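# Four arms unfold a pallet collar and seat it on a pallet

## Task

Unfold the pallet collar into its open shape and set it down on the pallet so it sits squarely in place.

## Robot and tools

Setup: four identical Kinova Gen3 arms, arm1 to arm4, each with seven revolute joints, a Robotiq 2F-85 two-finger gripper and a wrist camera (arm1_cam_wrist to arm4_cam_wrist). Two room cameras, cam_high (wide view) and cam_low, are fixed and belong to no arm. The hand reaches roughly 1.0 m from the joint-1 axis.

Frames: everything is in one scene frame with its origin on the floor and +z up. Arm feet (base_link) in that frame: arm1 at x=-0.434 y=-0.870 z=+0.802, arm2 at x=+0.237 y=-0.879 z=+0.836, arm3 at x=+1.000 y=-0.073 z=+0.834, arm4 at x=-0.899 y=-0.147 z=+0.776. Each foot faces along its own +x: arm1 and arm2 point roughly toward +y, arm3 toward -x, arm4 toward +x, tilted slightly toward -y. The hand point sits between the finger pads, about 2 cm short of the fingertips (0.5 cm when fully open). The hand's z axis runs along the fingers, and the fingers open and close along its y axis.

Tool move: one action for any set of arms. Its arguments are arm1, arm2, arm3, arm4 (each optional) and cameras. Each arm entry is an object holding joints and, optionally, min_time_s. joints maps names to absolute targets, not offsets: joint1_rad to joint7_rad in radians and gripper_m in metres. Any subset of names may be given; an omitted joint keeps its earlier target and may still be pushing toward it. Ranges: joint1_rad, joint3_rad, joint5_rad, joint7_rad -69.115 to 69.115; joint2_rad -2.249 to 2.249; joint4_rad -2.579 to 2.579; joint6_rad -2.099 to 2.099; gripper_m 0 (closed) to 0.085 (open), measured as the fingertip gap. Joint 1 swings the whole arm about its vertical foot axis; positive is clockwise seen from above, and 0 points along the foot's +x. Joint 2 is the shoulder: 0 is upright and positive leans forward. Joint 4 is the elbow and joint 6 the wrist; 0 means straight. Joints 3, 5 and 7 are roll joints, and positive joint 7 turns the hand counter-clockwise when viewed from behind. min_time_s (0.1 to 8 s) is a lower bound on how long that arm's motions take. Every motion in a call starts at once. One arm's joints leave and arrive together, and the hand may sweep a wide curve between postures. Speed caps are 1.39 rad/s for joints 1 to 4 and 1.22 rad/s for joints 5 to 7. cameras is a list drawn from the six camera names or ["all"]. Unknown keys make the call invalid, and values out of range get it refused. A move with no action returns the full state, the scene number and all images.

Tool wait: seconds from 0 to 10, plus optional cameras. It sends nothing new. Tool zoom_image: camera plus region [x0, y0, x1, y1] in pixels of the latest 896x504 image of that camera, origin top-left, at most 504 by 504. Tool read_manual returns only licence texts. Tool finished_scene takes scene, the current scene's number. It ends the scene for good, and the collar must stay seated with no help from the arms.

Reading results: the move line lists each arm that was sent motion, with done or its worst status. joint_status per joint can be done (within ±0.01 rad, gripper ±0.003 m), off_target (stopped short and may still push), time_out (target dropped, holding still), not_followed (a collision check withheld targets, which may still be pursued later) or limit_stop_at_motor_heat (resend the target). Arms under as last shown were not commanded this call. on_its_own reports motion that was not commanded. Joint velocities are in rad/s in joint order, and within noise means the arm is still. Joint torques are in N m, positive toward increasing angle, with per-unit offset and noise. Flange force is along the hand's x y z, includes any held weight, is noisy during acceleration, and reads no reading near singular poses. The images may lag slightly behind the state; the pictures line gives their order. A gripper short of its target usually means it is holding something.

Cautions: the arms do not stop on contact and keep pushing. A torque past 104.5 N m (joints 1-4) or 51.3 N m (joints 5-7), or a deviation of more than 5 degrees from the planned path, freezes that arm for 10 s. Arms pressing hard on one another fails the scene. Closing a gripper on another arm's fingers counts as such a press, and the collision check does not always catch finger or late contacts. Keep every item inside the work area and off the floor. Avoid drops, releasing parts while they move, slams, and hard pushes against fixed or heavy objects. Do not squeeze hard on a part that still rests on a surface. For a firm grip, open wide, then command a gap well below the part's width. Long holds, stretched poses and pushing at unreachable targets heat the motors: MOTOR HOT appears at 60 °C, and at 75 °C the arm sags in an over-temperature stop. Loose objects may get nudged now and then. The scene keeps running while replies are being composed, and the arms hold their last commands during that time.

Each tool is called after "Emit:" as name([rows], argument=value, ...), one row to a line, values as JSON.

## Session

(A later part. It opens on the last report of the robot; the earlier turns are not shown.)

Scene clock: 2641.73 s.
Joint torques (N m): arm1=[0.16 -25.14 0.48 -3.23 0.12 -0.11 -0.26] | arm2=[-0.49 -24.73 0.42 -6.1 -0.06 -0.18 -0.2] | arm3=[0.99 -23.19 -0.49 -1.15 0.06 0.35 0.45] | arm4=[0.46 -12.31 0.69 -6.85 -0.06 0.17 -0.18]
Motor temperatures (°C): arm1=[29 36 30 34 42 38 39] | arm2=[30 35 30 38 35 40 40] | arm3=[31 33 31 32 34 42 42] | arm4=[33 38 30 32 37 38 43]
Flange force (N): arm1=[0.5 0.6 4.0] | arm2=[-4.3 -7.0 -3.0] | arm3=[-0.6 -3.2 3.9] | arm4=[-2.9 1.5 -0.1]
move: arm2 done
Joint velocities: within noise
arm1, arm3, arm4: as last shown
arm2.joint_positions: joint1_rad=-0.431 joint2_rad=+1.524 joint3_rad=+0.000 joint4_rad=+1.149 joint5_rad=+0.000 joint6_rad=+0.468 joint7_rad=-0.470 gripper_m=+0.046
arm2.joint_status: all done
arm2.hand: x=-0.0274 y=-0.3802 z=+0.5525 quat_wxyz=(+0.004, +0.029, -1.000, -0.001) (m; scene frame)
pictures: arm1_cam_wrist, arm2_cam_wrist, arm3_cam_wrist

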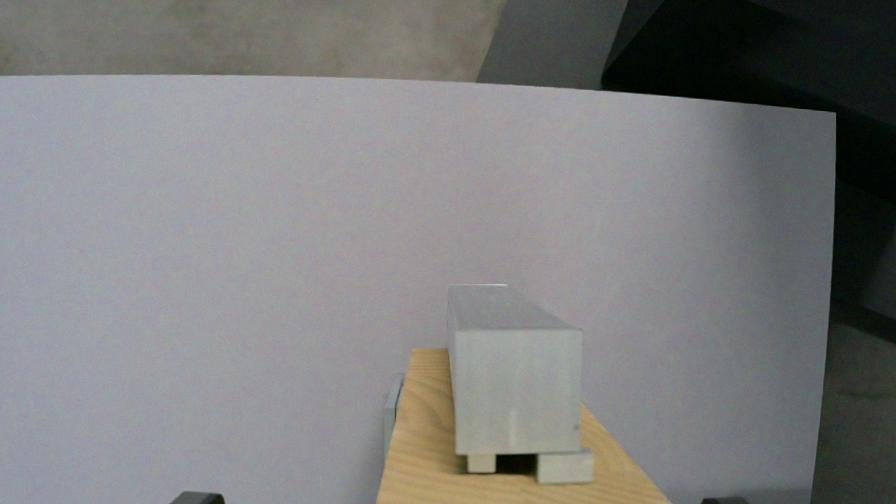

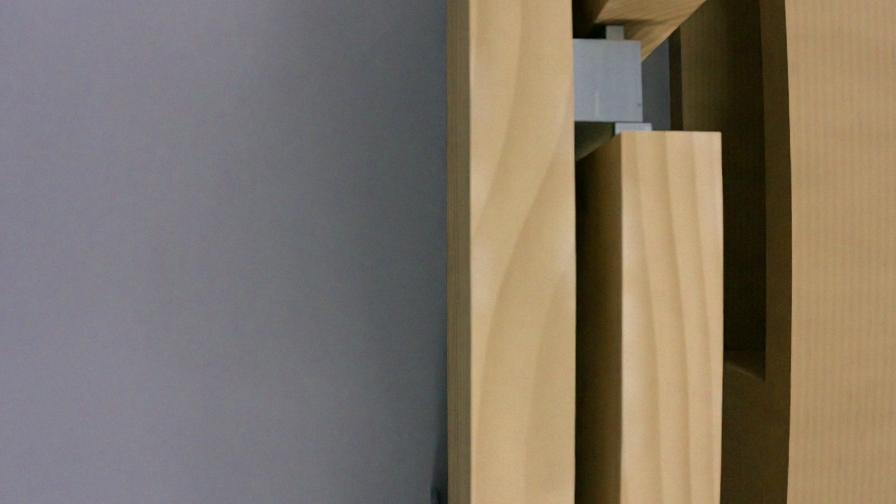

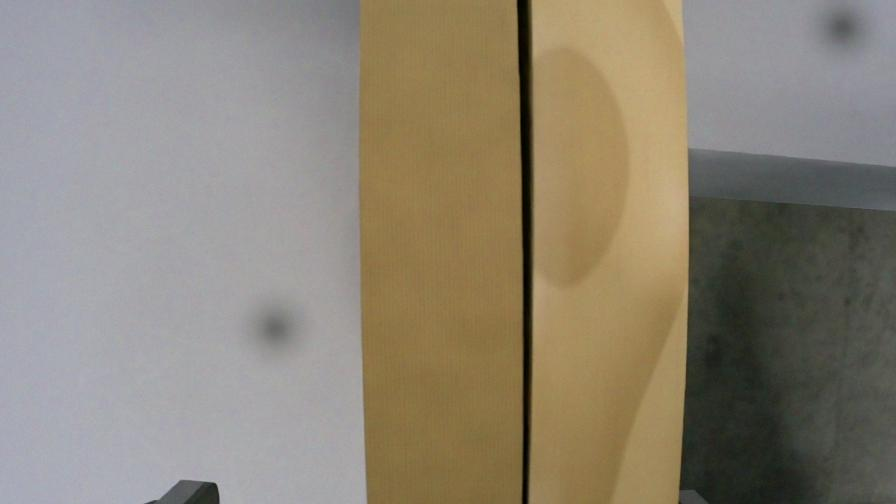

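Emit:
move(arm1={"joints": {"joint1_rad": -0.5229, "joint2_rad": 1.5789, "joint4_rad": 1.2166, "joint6_rad": 0.3461, "joint7_rad": -0.4093}, "min_time_s": 2}, arm3={"joints": {"joint1_rad": -0.4379, "joint2_rad": 1.6245, "joint4_rad": 1.3495, "joint6_rad": 0.1676, "joint7_rad": -2.1596}, "min_time_s": 2}, cameras=["arm1_cam_wrist","arm3_cam_wrist"])

Scene clock: 2687.27 s.
Joint torques (N m): arm1=[0.02 -25.36 0.53 -3.42 0.09 -0.15 -0.24] | arm2=[-0.43 -24.77 0.4 -6.1 -0.13 -0.17 -0.19] | arm3=[0.94 -23.03 -0.47 -1.01 0.05 0.36 0.46] | arm4=[0.43 -12.33 0.76 -6.92 -0.08 0.14 -0.14]
Motor temperatures (°C): arm1=[29 36 30 34 42 38 39] | arm2=[30 36 30 38 35 40 40] | arm3=[31 33 31 32 34 42 42] | arm4=[33 38 30 32 37 38 43]
Flange force (N): arm1=[0.3 0.9 4.1] | arm2=[-4.2 -7.0 -3.0] | arm3=[-0.8 -3.0 3.9] | arm4=[-2.8 1.6 0.0]
move: arm1 done; arm3 done
Joint velocities: within noise
arm1.joint_positions: joint1_rad=-0.523 joint2_rad=+1.579 joint3_rad=+0.000 joint4_rad=+1.217 joint5_rad=+0.000 joint6_rad=+0.346 joint7_rad=-0.409 gripper_m=+0.085
arm1.joint_status: all done
arm1.hand: x=-0.6464 y=-0.3830 z=+0.4813 quat_wxyz=(+0.005, +0.022, -1.000, -0.003) (m; scene frame)
arm2, arm4: as last shown
arm3.joint_positions: joint1_rad=-0.438 joint2_rad=+1.625 joint3_rad=+0.000 joint4_rad=+1.350 joint5_rad=+0.000 joint6_rad=+0.168 joint7_rad=-2.160 gripper_m=+0.085
arm3.joint_status: all done
arm3.hand: x=+0.5986 y=-0.3227 z=+0.4745 quat_wxyz=(+0.000, -0.011, +1.000, +0.001) (m; scene frame)
pictures: arm1_cam_wrist, arm3_cam_wrist

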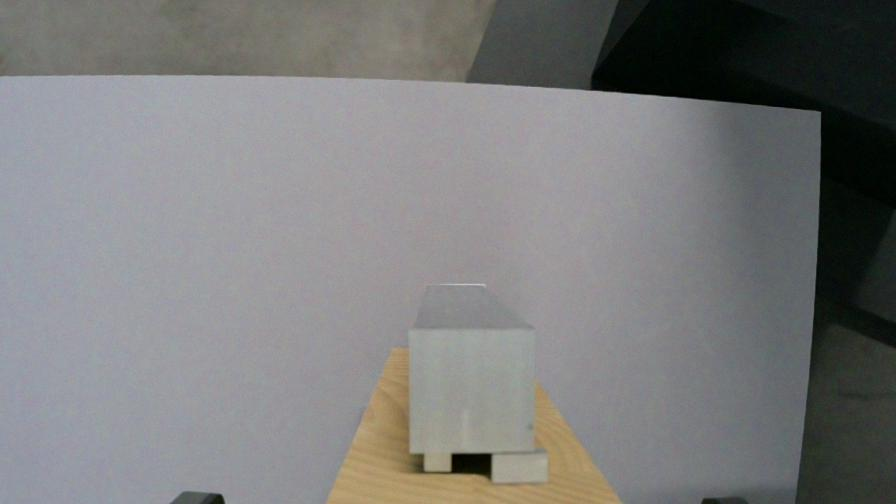

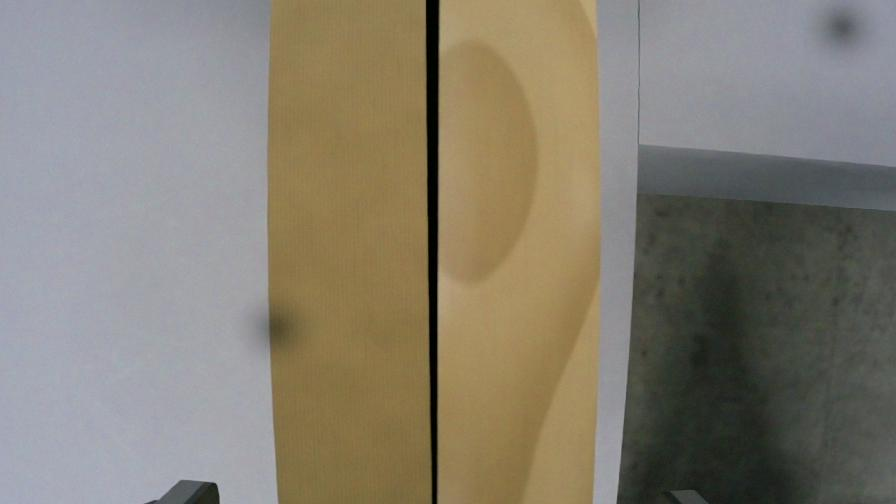

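Emit:
move(arm1={"joints": {"gripper_m": 0.051}}, arm3={"joints": {"gripper_m": 0.051}}, arm2={"joints": {"joint1_rad": -0.4284, "joint2_rad": 1.5504, "joint4_rad": 1.1148, "joint6_rad": 0.4764, "joint7_rad": -0.4676}, "min_time_s": 2}, cameras=["arm2_cam_wrist","arm1_cam_wrist"])

Emit:
zoom_image(camera="arm2_cam_wrist", region=[400, 250, 800, 504])

Scene clock: 2710.67 s.
Joint torques (N m): arm1=[0.1 -25.32 0.48 -3.4 0.06 -0.18 -0.25] | arm2=[-0.45 -24.83 0.48 -6.18 -0.09 -0.17 -0.18] | arm3=[1.26 -22.88 -0.26 -1.05 -0.04 0.34 0.37] | arm4=[0.47 -12.31 0.64 -6.86 -0.04 0.15 -0.19]
Motor temperatures (°C): arm1=[29 36 30 34 42 38 39] | arm2=[30 37 30 38 35 40 40] | arm3=[31 34 31 32 34 42 42] | arm4=[33 38 30 32 37 38 43]
Flange force (N): arm1=[0.5 1.0 4.1] | arm2=[-4.3 -7.2 -3.2] | arm3=[-1.1 -3.3 3.4] | arm4=[-3.0 1.5 -0.1]
move: arm1 done; arm2 done; arm3 done
Joint velocities: within noise
arm1.joint_positions: joint1_rad=-0.523 joint2_rad=+1.579 joint3_rad=+0.000 joint4_rad=+1.217 joint5_rad=+0.000 joint6_rad=+0.346 joint7_rad=-0.409 gripper_m=+0.051
arm1.joint_status: all done
arm1.hand: x=-0.6464 y=-0.3830 z=+0.4813 quat_wxyz=(+0.005, +0.022, -1.000, -0.003) (m; scene frame)
arm2.joint_positions: joint1_rad=-0.428 joint2_rad=+1.550 joint3_rad=+0.000 joint4_rad=+1.115 joint5_rad=+0.000 joint6_rad=+0.476 joint7_rad=-0.468 gripper_m=+0.046
arm2.joint_status: all done
arm2.hand: x=-0.0274 y=-0.3772 z=+0.5426 quat_wxyz=(+0.004, +0.029, -1.000, -0.001) (m; scene frame)
arm3.joint_positions: joint1_rad=-0.438 joint2_rad=+1.625 joint3_rad=+0.000 joint4_rad=+1.350 joint5_rad=+0.000 joint6_rad=+0.168 joint7_rad=-2.160 gripper_m=+0.051
arm3.joint_status: all done
arm3.hand: x=+0.5986 y=-0.3227 z=+0.4745 quat_wxyz=(+0.000, -0.011, +1.000, +0.001) (m; scene frame)
arm4: as last shown
pictures: arm1_cam_wrist, arm2_cam_wrist

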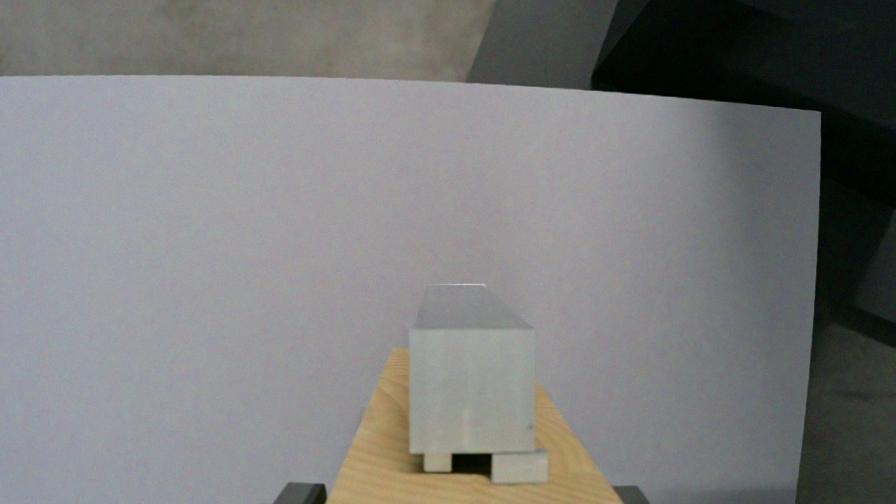

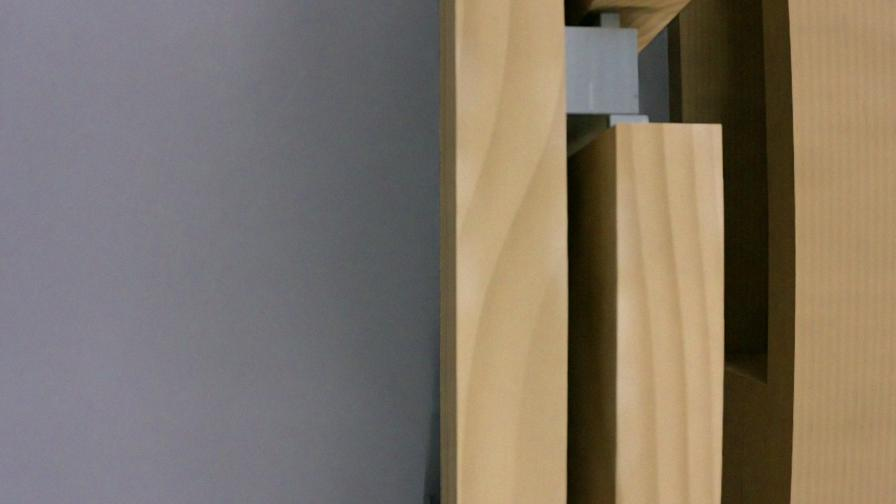

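Scaled by 1.260 from the camera's 896x504 image, which has a finer 1280x720 frame.

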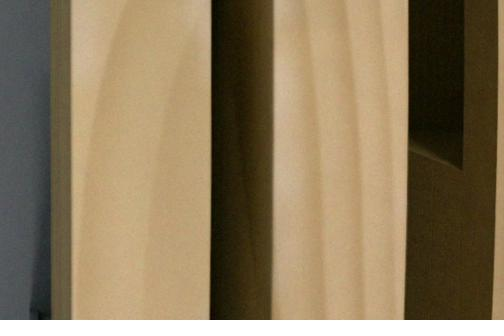

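Emit:
move(arm2={"joints": {"joint2_rad": 1.5716, "joint4_rad": 1.0941, "joint6_rad": 0.4759}, "min_time_s": 2}, cameras=["arm2_cam_wrist"])

Scene clock: 2718.97 s.
Joint torques (N m): arm1=[0.15 -25.28 0.54 -3.39 0.13 -0.13 -0.24] | arm2=[-0.46 -24.86 0.45 -6.18 -0.1 -0.18 -0.17] | arm3=[1.25 -22.87 -0.26 -1.01 -0.03 0.33 0.37] | arm4=[0.47 -12.27 0.64 -6.74 -0.05 0.19 -0.15]
Motor temperatures (°C): arm1=[29 36 30 34 42 38 39] | arm2=[30 37 30 38 35 40 40] | arm3=[30 34 31 32 34 42 42] | arm4=[33 38 30 32 37 38 43]
Flange force (N): arm1=[0.6 0.8 4.0] | arm2=[-4.4 -7.3 -3.4] | arm3=[-1.0 -3.4 3.5] | arm4=[-3.1 1.7 -0.3]
move: arm2 done
Joint velocities: within noise
arm1, arm3, arm4: as last shown
arm2.joint_positions: joint1_rad=-0.428 joint2_rad=+1.572 joint3_rad=+0.000 joint4_rad=+1.094 joint5_rad=+0.000 joint6_rad=+0.476 joint7_rad=-0.468 gripper_m=+0.046
arm2.joint_status: all done
arm2.hand: x=-0.0275 y=-0.3772 z=+0.5335 quat_wxyz=(+0.004, +0.029, -1.000, -0.001) (m; scene frame)
pictures: arm2_cam_wrist

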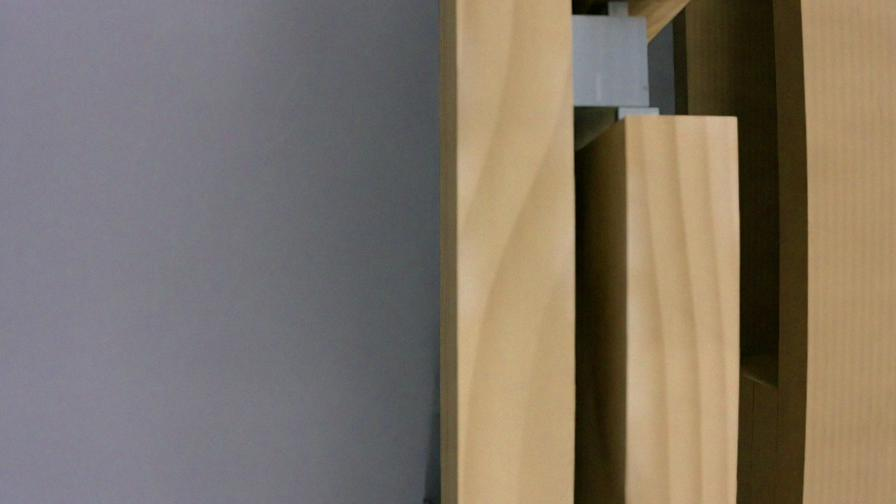

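Emit:
move(arm2={"joints": {"joint1_rad": -0.4357, "joint2_rad": 1.5631, "joint4_rad": 1.1277, "joint6_rad": 0.4508, "joint7_rad": -0.4749}, "min_time_s": 4}, cameras=["arm1_cam_wrist","arm2_cam_wrist","arm3_cam_wrist"])

Scene clock: 2736.17 s.
Joint torques (N m): arm1=[0.06 -25.36 0.49 -3.42 0.12 -0.1 -0.25] | arm2=[-3.53 -21.2 -2.9 -2.71 -0.76 1.46 -0.07] | arm3=[3.68 -21.15 2.39 0.55 0.1 1.09 0.27] | arm4=[0.48 -12.37 0.64 -6.79 -0.04 0.17 -0.15]
Motor temperatures (°C): arm1=[29 36 30 34 42 38 39] | arm2=[30 37 30 38 35 40 40] | arm3=[30 34 31 32 34 42 42] | arm4=[33 38 30 32 37 38 43]
Flange force (N): arm1=[0.3 0.7 4.1] | arm2=[-6.7 0.4 -3.8] | arm3=[-1.5 -8.8 3.3] | arm4=[-3.2 1.7 -0.1]
move: arm2 done
Joint velocities: within noise
arm1, arm3, arm4: as last shown
arm2.joint_positions: joint1_rad=-0.436 joint2_rad=+1.563 joint3_rad=+0.000 joint4_rad=+1.128 joint5_rad=+0.000 joint6_rad=+0.451 joint7_rad=-0.475 gripper_m=+0.046
arm2.joint_status: all done
arm2.hand: x=-0.0275 y=-0.3852 z=+0.5336 quat_wxyz=(+0.004, +0.029, -1.000, -0.001) (m; scene frame)
pictures: arm1_cam_wrist, arm2_cam_wrist, arm3_cam_wrist

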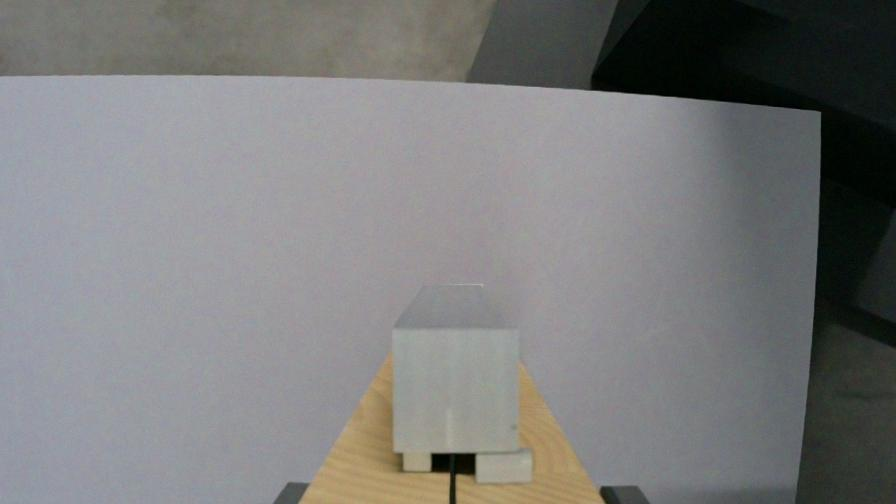

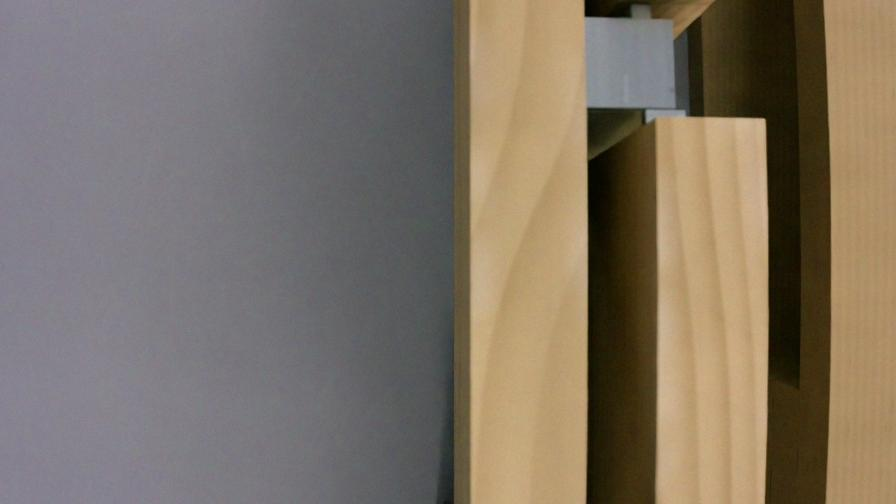

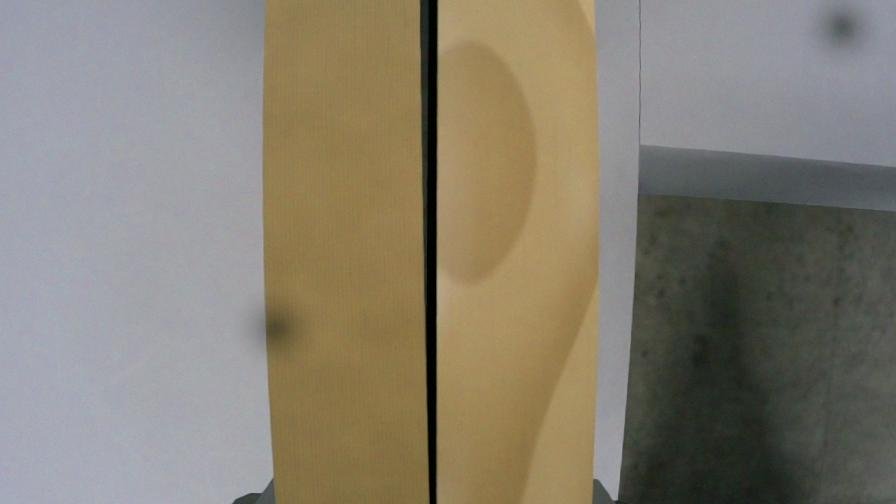

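Emit:
move(arm2={"joints": {"joint1_rad": -0.4432, "joint2_rad": 1.5547, "joint4_rad": 1.161, "joint6_rad": 0.4259, "joint7_rad": -0.4824}, "min_time_s": 4}, cameras=["arm1_cam_wrist","arm2_cam_wrist","arm3_cam_wrist"])

Scene clock: 2752.10 s.
Joint torques (N m): arm1=[1.81 -26.27 2.51 -4.96 0.52 -0.89 -0.15] | arm2=[-4.29 -20.49 -3.71 -2.23 -0.89 1.55 -0.02] | arm3=[2.32 -21.01 0.55 0.31 -0.23 0.96 0.08] | arm4=[0.48 -12.33 0.67 -6.8 -0.09 0.15 -0.14]
Motor temperatures (°C): arm1=[29 36 30 34 42 38 39] | arm2=[30 37 30 38 35 40 40] | arm3=[30 34 31 32 34 42 42] | arm4=[33 38 30 32 37 38 43]
Flange force (N): arm1=[2.4 -3.6 2.6] | arm2=[-7.7 1.6 -4.3] | arm3=[-0.2 -5.8 2.3] | arm4=[-3.1 1.7 -0.2]
move: arm2 done
Joint velocities: within noise
arm1, arm3, arm4: as last shown
arm2.joint_positions: joint1_rad=-0.443 joint2_rad=+1.555 joint3_rad=+0.000 joint4_rad=+1.161 joint5_rad=+0.000 joint6_rad=+0.426 joint7_rad=-0.482 gripper_m=+0.046
arm2.joint_status: all done
arm2.hand: x=-0.0275 y=-0.3933 z=+0.5338 quat_wxyz=(+0.004, +0.029, -1.000, -0.001) (m; scene frame)
pictures: arm1_cam_wrist, arm2_cam_wrist, arm3_cam_wrist

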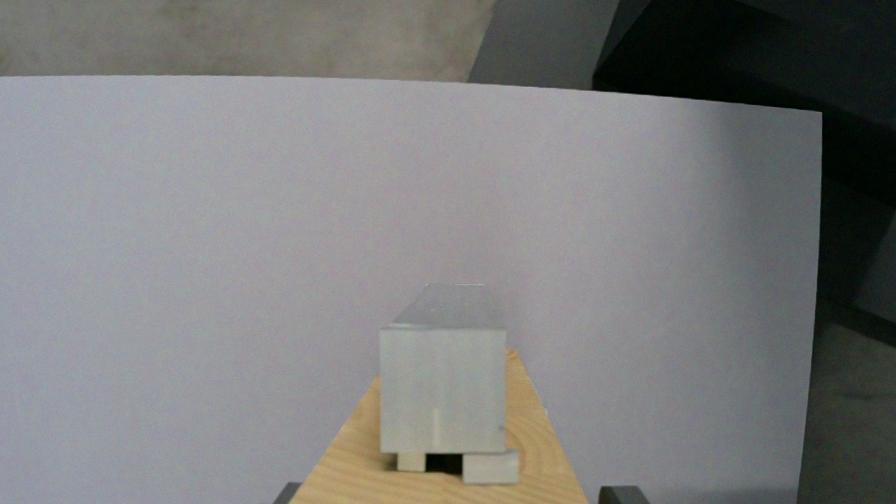

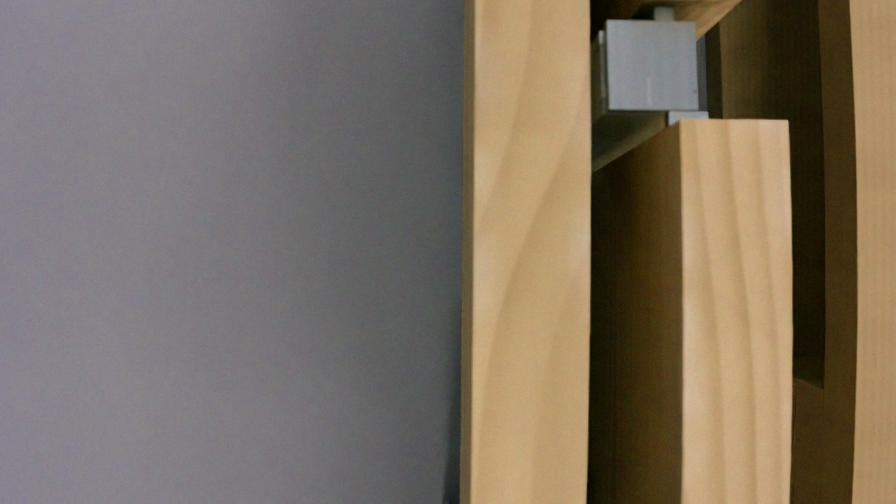

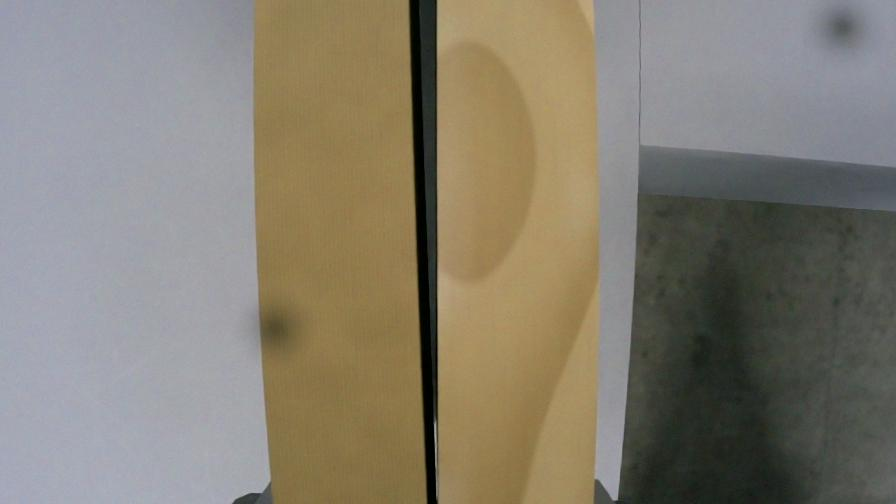

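Emit:
move(arm2={"joints": {"joint1_rad": -0.4509, "joint2_rad": 1.5465, "joint4_rad": 1.1938, "joint6_rad": 0.4013, "joint7_rad": -0.4901}, "min_time_s": 4}, cameras=["arm1_cam_wrist","arm2_cam_wrist","arm3_cam_wrist"])

Scene clock: 2761.83 s.
Joint torques (N m): arm1=[1.78 -26.14 2.53 -4.96 0.51 -0.93 -0.17] | arm2=[-4.51 -21.46 -3.96 -2.41 -0.88 1.45 -0.02] | arm3=[2.23 -20.73 0.15 0.67 -0.46 1.15 -0.12] | arm4=[0.44 -12.37 0.68 -6.83 -0.08 0.15 -0.19]
Motor temperatures (°C): arm1=[29 37 30 34 42 38 39] | arm2=[30 37 30 38 35 40 40] | arm3=[31 34 31 32 34 42 42] | arm4=[33 38 30 32 37 38 43]
Flange force (N): arm1=[2.4 -3.5 2.3] | arm2=[-8.2 1.9 -2.4] | arm3=[0.7 -5.6 2.5] | arm4=[-3.2 1.5 -0.1]
move: arm2 done
Joint velocities: within noise
arm1, arm3: as last shown
arm2.joint_positions: joint1_rad=-0.451 joint2_rad=+1.547 joint3_rad=+0.000 joint4_rad=+1.194 joint5_rad=+0.000 joint6_rad=+0.401 joint7_rad=-0.490 gripper_m=+0.046
arm2.joint_status: all done
arm2.hand: x=-0.0275 y=-0.4015 z=+0.5341 quat_wxyz=(+0.004, +0.029, -1.000, -0.001) (m; scene frame)
arm4.joint_positions: joint1_rad=-0.680 joint2_rad=+0.194 joint3_rad=+0.000 joint4_rad=+1.920 joint5_rad=+0.000 joint6_rad=+1.028 joint7_rad=+1.202 gripper_m=+0.085
arm4.joint_status: not commanded
arm4.hand: x=-0.5614 y=-0.0410 z=+0.9951 quat_wxyz=(+0.005, -0.001, -1.000, +0.006) (m; scene frame)
pictures: arm1_cam_wrist, arm2_cam_wrist, arm3_cam_wrist

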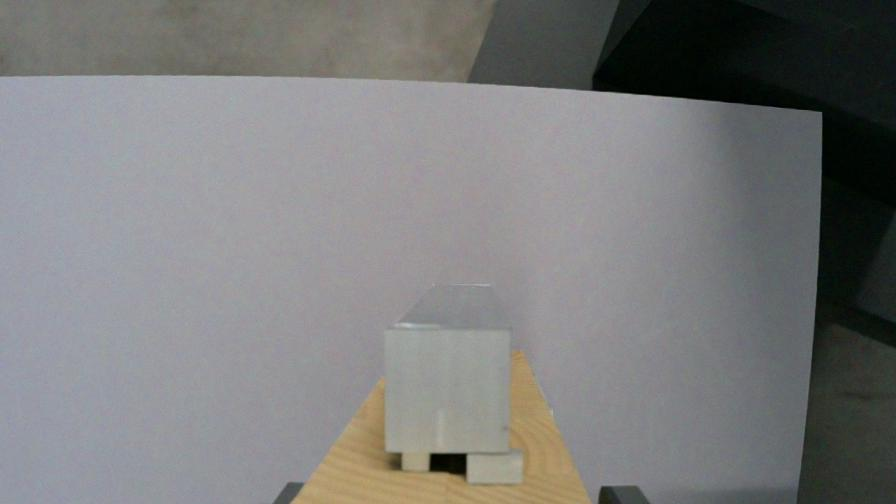

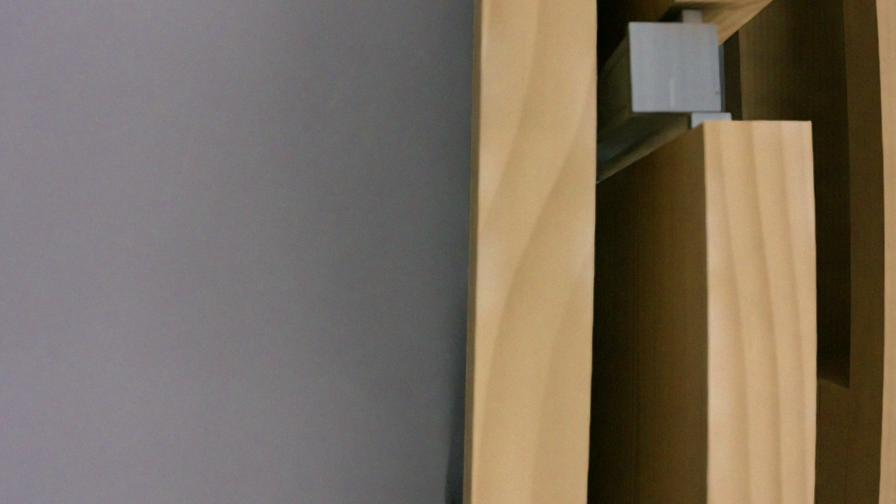

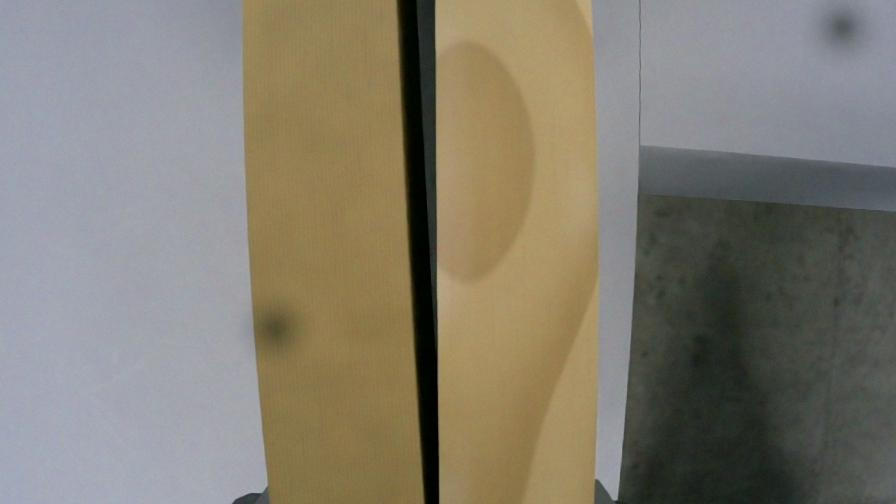

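Emit:
move(arm2={"joints": {"joint1_rad": -0.4568, "joint2_rad": 1.5404, "joint4_rad": 1.2182, "joint6_rad": 0.3830, "joint7_rad": -0.4960}, "min_time_s": 4}, cameras=["arm1_cam_wrist","arm2_cam_wrist"])

Scene clock: 2776.80 s.
Joint torques (N m): arm1=[1.6 -26.3 2.26 -5.19 0.48 -1.05 -0.18] | arm2=[-5.78 -22.74 -5.39 -2.34 -1.06 1.55 0.03] | arm3=[2.35 -19.05 -0.24 1.34 -0.82 1.34 -0.45] | arm4=[0.47 -12.23 0.65 -6.76 -0.08 0.15 -0.16]
Motor temperatures (°C): arm1=[29 37 30 34 42 38 39] | arm2=[30 37 30 38 35 40 40] | arm3=[31 34 31 32 34 42 42] | arm4=[33 38 30 32 37 38 43]
Flange force (N): arm1=[1.9 -3.8 2.1] | arm2=[-9.9 3.7 0.8] | arm3=[1.9 -5.8 0.2] | arm4=[-3.0 1.6 -0.4]
move: arm2 done
Joint velocities: within noise
arm1, arm3, arm4: as last shown
arm2.joint_positions: joint1_rad=-0.457 joint2_rad=+1.540 joint3_rad=+0.000 joint4_rad=+1.218 joint5_rad=+0.000 joint6_rad=+0.383 joint7_rad=-0.496 gripper_m=+0.046
arm2.joint_status: all done
arm2.hand: x=-0.0275 y=-0.4076 z=+0.5344 quat_wxyz=(+0.004, +0.029, -1.000, -0.001) (m; scene frame)
pictures: arm1_cam_wrist, arm2_cam_wrist

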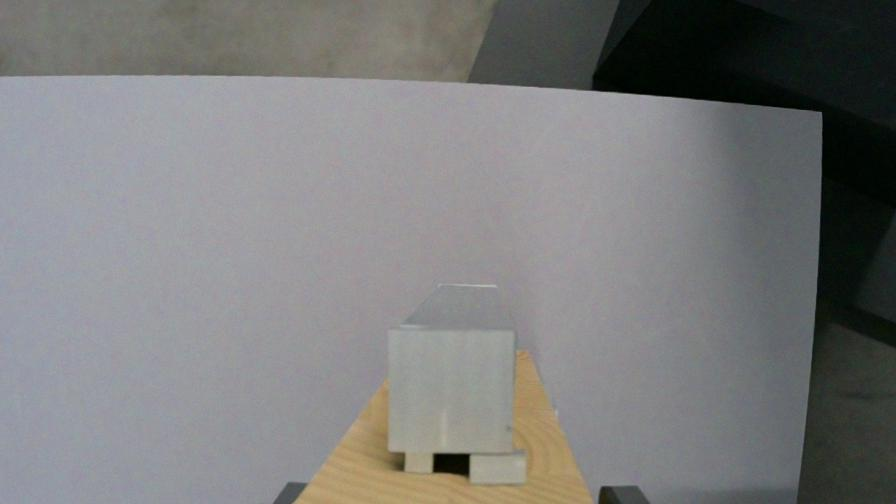

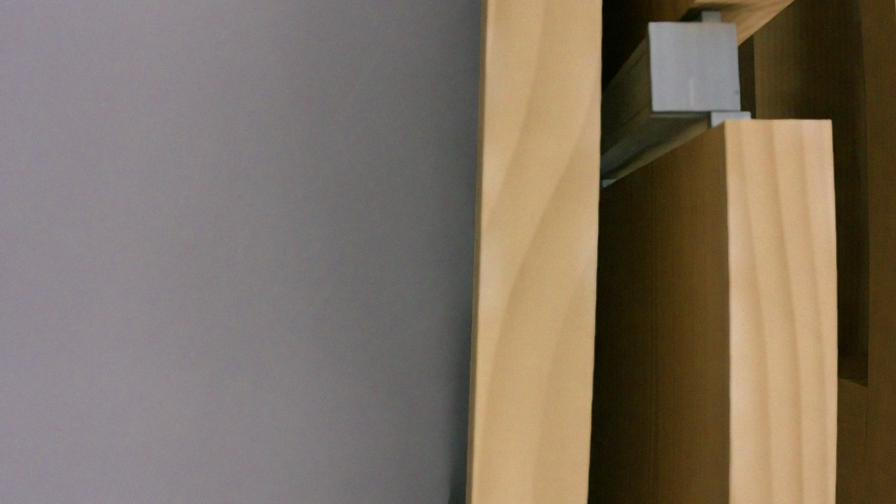

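Emit:
move(arm2={"joints": {"joint1_rad": -0.4548, "joint2_rad": 1.6435, "joint4_rad": 1.1069, "joint6_rad": 0.3912, "joint7_rad": -0.4940}, "min_time_s": 3}, cameras=["arm1_cam_wrist","arm2_cam_wrist","arm3_cam_wrist"])

Scene clock: 2811.40 s.
Joint torques (N m): arm1=[0.08 -25.31 0.57 -3.46 0.1 -0.12 -0.23] | arm2=[-3.66 -5.25 -3.71 -4.05 -0.58 -1.1 0.28] | arm3=[-0.01 -21.93 -2.68 -0.62 -0.91 0.55 -0.37] | arm4=[0.48 -12.31 0.88 -6.8 -0.07 0.16 -0.16]
Motor temperatures (°C): arm1=[29 37 30 34 42 38 39] | arm2=[31 37 30 38 35 40 40] | arm3=[31 34 31 32 34 42 42] | arm4=[33 38 30 32 37 38 43]
Flange force (N): arm1=[0.3 0.6 3.9] | arm2=[-12.9 -12.8 -46.2] | arm3=[1.6 -0.1 2.2] | arm4=[-3.0 1.9 -0.2]
move: arm2 done
Joint velocities: within noise
arm1, arm3, arm4: as last shown
arm2.joint_positions: joint1_rad=-0.455 joint2_rad=+1.643 joint3_rad=+0.000 joint4_rad=+1.107 joint5_rad=+0.000 joint6_rad=+0.391 joint7_rad=-0.494 gripper_m=+0.046
arm2.joint_status: all done
arm2.hand: x=-0.0276 y=-0.4057 z=+0.4921 quat_wxyz=(+0.004, +0.029, -1.000, -0.001) (m; scene frame)
pictures: arm1_cam_wrist, arm2_cam_wrist, arm3_cam_wrist

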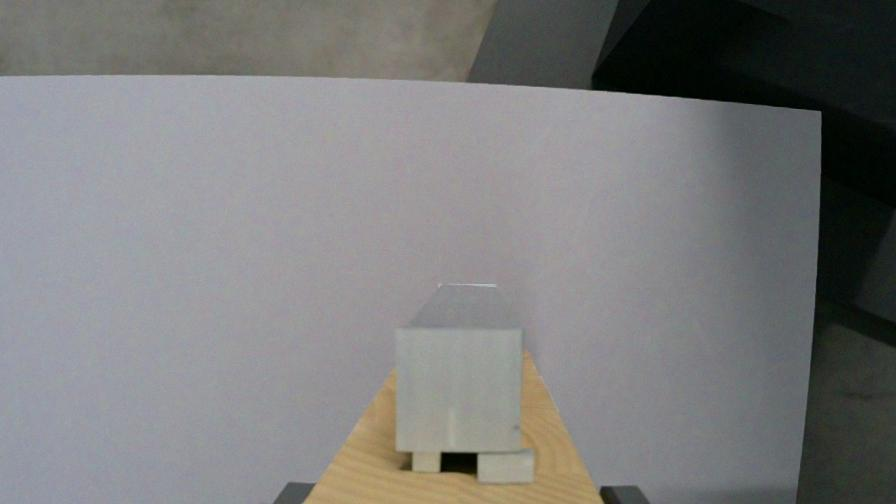

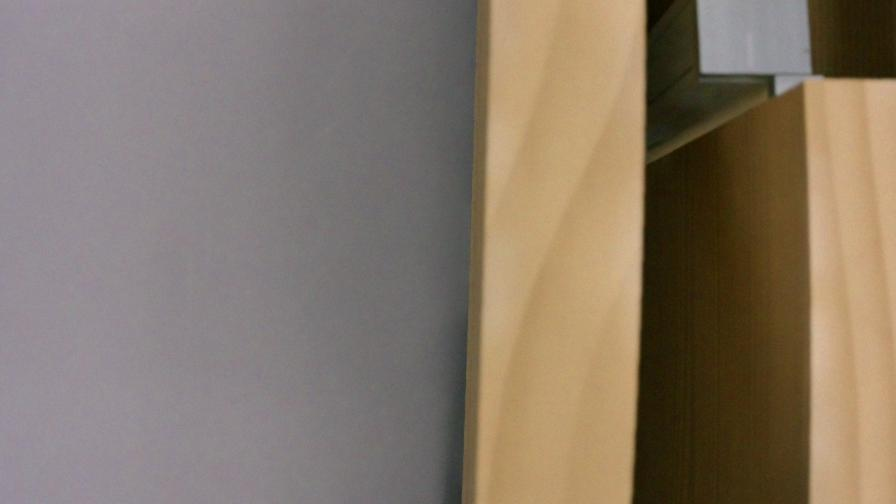

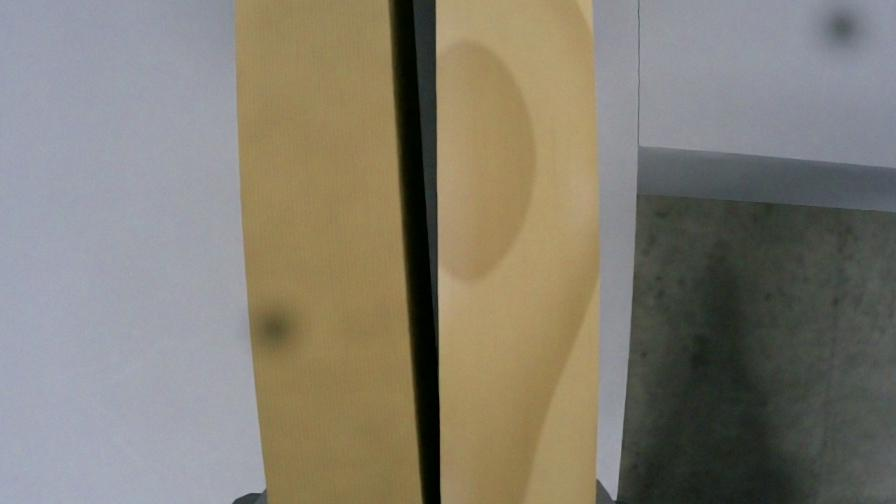

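Emit:
move(arm2={"joints": {"joint2_rad": 1.6047, "joint4_rad": 1.1486, "joint6_rad": 0.3883}, "min_time_s": 2}, cameras=["arm2_cam_wrist"])

Scene clock: 2826.23 s.
Joint torques (N m): arm1=[0.07 -25.78 0.53 -3.95 0.11 -0.39 -0.26] | arm2=[-1.2 -23.65 -0.42 -4.12 -0.24 0.59 -0.16] | arm3=[1.45 -20.77 -1.16 -0.21 -0.84 0.64 -0.39] | arm4=[0.46 -12.29 0.65 -6.84 -0.1 0.22 -0.1]
Motor temperatures (°C): arm1=[29 37 30 34 42 38 39] | arm2=[31 37 30 38 35 40 40] | arm3=[31 34 31 32 34 42 42] | arm4=[33 38 30 32 37 38 43]
Flange force (N): arm1=[0.0 -0.2 3.8] | arm2=[-4.3 -3.4 -1.5] | arm3=[0.6 -3.0 0.5] | arm4=[-2.8 1.7 0.1]
move: arm2 done
Joint velocities: within noise
arm1, arm3, arm4: as last shown
arm2.joint_positions: joint1_rad=-0.455 joint2_rad=+1.605 joint3_rad=+0.000 joint4_rad=+1.149 joint5_rad=+0.000 joint6_rad=+0.388 joint7_rad=-0.494 gripper_m=+0.046
arm2.joint_status: all done
arm2.hand: x=-0.0276 y=-0.4057 z=+0.5080 quat_wxyz=(+0.004, +0.029, -1.000, -0.001) (m; scene frame)
pictures: arm2_cam_wrist

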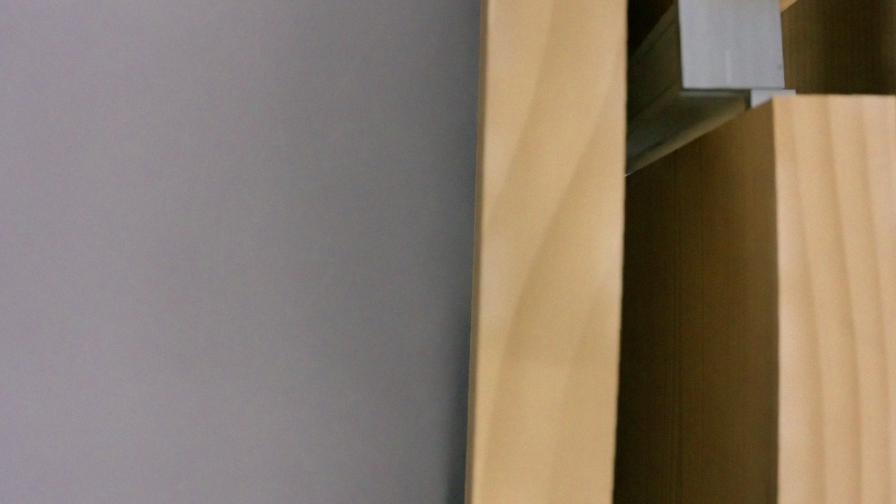

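Emit:
move(arm1={"joints": {"gripper_m": 0.085}}, arm3={"joints": {"gripper_m": 0.062}}, arm2={"joints": {"joint1_rad": -0.4802, "joint2_rad": 1.5853, "joint4_rad": 1.2423, "joint6_rad": 0.3140, "joint7_rad": -0.5194}, "min_time_s": 6}, cameras=["arm1_cam_wrist","arm2_cam_wrist","arm3_cam_wrist","cam_high"])

Scene clock: 2870.30 s.
Joint torques (N m): arm1=[1.44 -27.61 2.15 -6.56 0.47 -1.79 -0.17] | arm2=[-8.22 -16.86 -8.65 5.75 -1.39 5.39 0.1] | arm3=[3.06 -16.61 1.76 2.79 0.22 2.06 0.45] | arm4=[0.52 -12.32 0.77 -6.85 -0.07 0.19 -0.17]
Motor temperatures (°C): arm1=[29 38 30 34 42 38 39] | arm2=[31 37 30 38 35 40 40] | arm3=[30 34 31 32 34 42 42] | arm4=[33 38 30 32 37 38 43]
Flange force (N): arm1=[0.9 -5.7 2.0] | arm2=[-7.8 18.9 6.1] | arm3=[1.7 -9.7 -2.0] | arm4=[-2.9 1.8 0.0]
move: arm1 done; arm2 done; arm3 done
Joint velocities: within noise
arm1.joint_positions: joint1_rad=-0.523 joint2_rad=+1.579 joint3_rad=+0.000 joint4_rad=+1.217 joint5_rad=+0.000 joint6_rad=+0.346 joint7_rad=-0.409 gripper_m=+0.085
arm1.joint_status: all done
arm1.hand: x=-0.6464 y=-0.3831 z=+0.4813 quat_wxyz=(+0.005, +0.022, -1.000, -0.003) (m; scene frame)
arm2.joint_positions: joint1_rad=-0.480 joint2_rad=+1.585 joint3_rad=+0.000 joint4_rad=+1.242 joint5_rad=+0.000 joint6_rad=+0.314 joint7_rad=-0.519 gripper_m=+0.046
arm2.joint_status: all done
arm2.hand: x=-0.0276 y=-0.4307 z=+0.5081 quat_wxyz=(+0.004, +0.029, -1.000, -0.001) (m; scene frame)
arm3.joint_positions: joint1_rad=-0.438 joint2_rad=+1.625 joint3_rad=+0.000 joint4_rad=+1.350 joint5_rad=+0.000 joint6_rad=+0.168 joint7_rad=-2.160 gripper_m=+0.062
arm3.joint_status: all done
arm3.hand: x=+0.5986 y=-0.3227 z=+0.4745 quat_wxyz=(+0.000, -0.011, +1.000, +0.001) (m; scene frame)
arm4: as last shown
pictures: arm1_cam_wrist, arm2_cam_wrist, arm3_cam_wrist, cam_high

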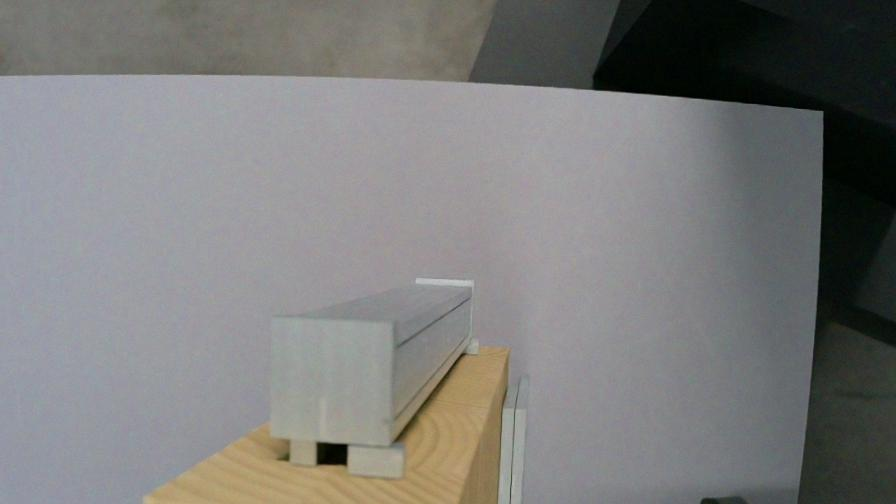

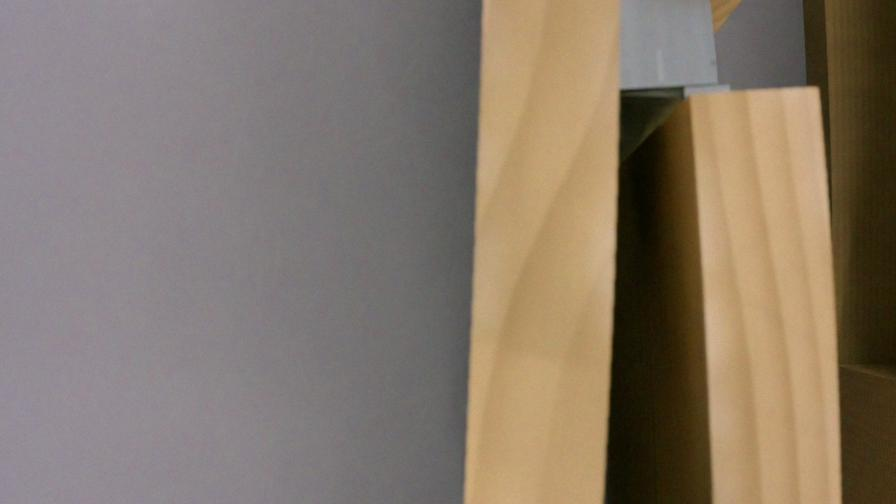

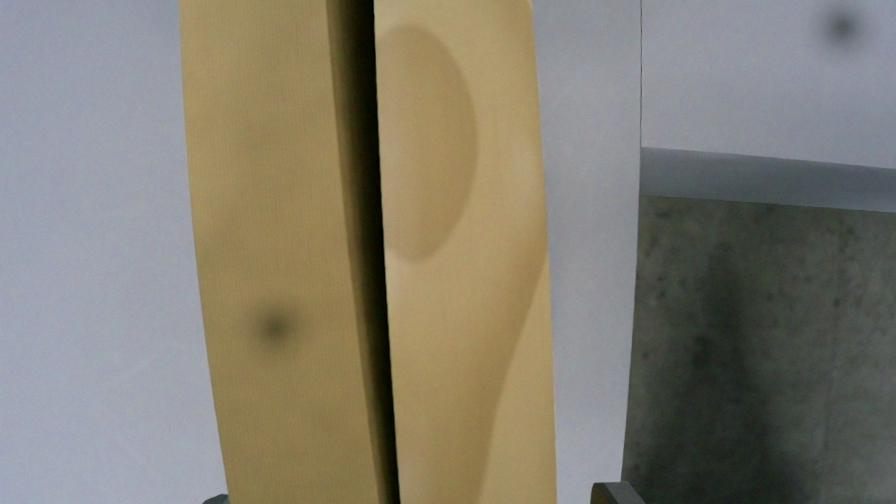

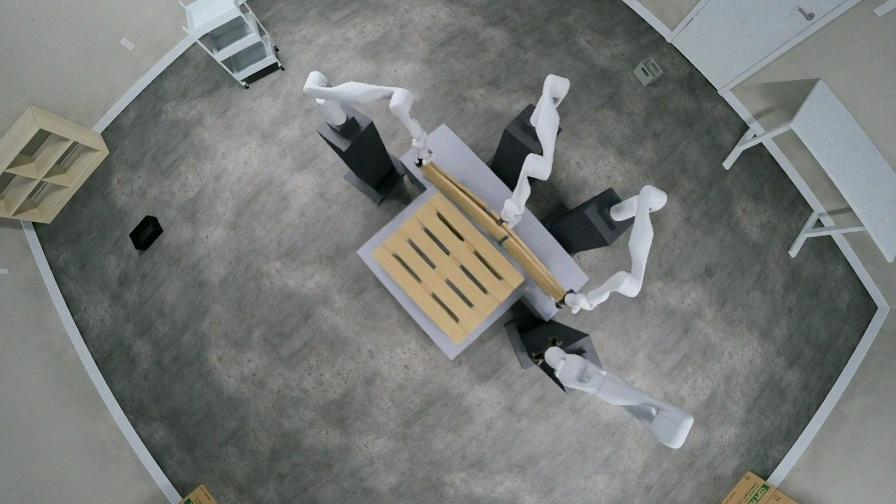

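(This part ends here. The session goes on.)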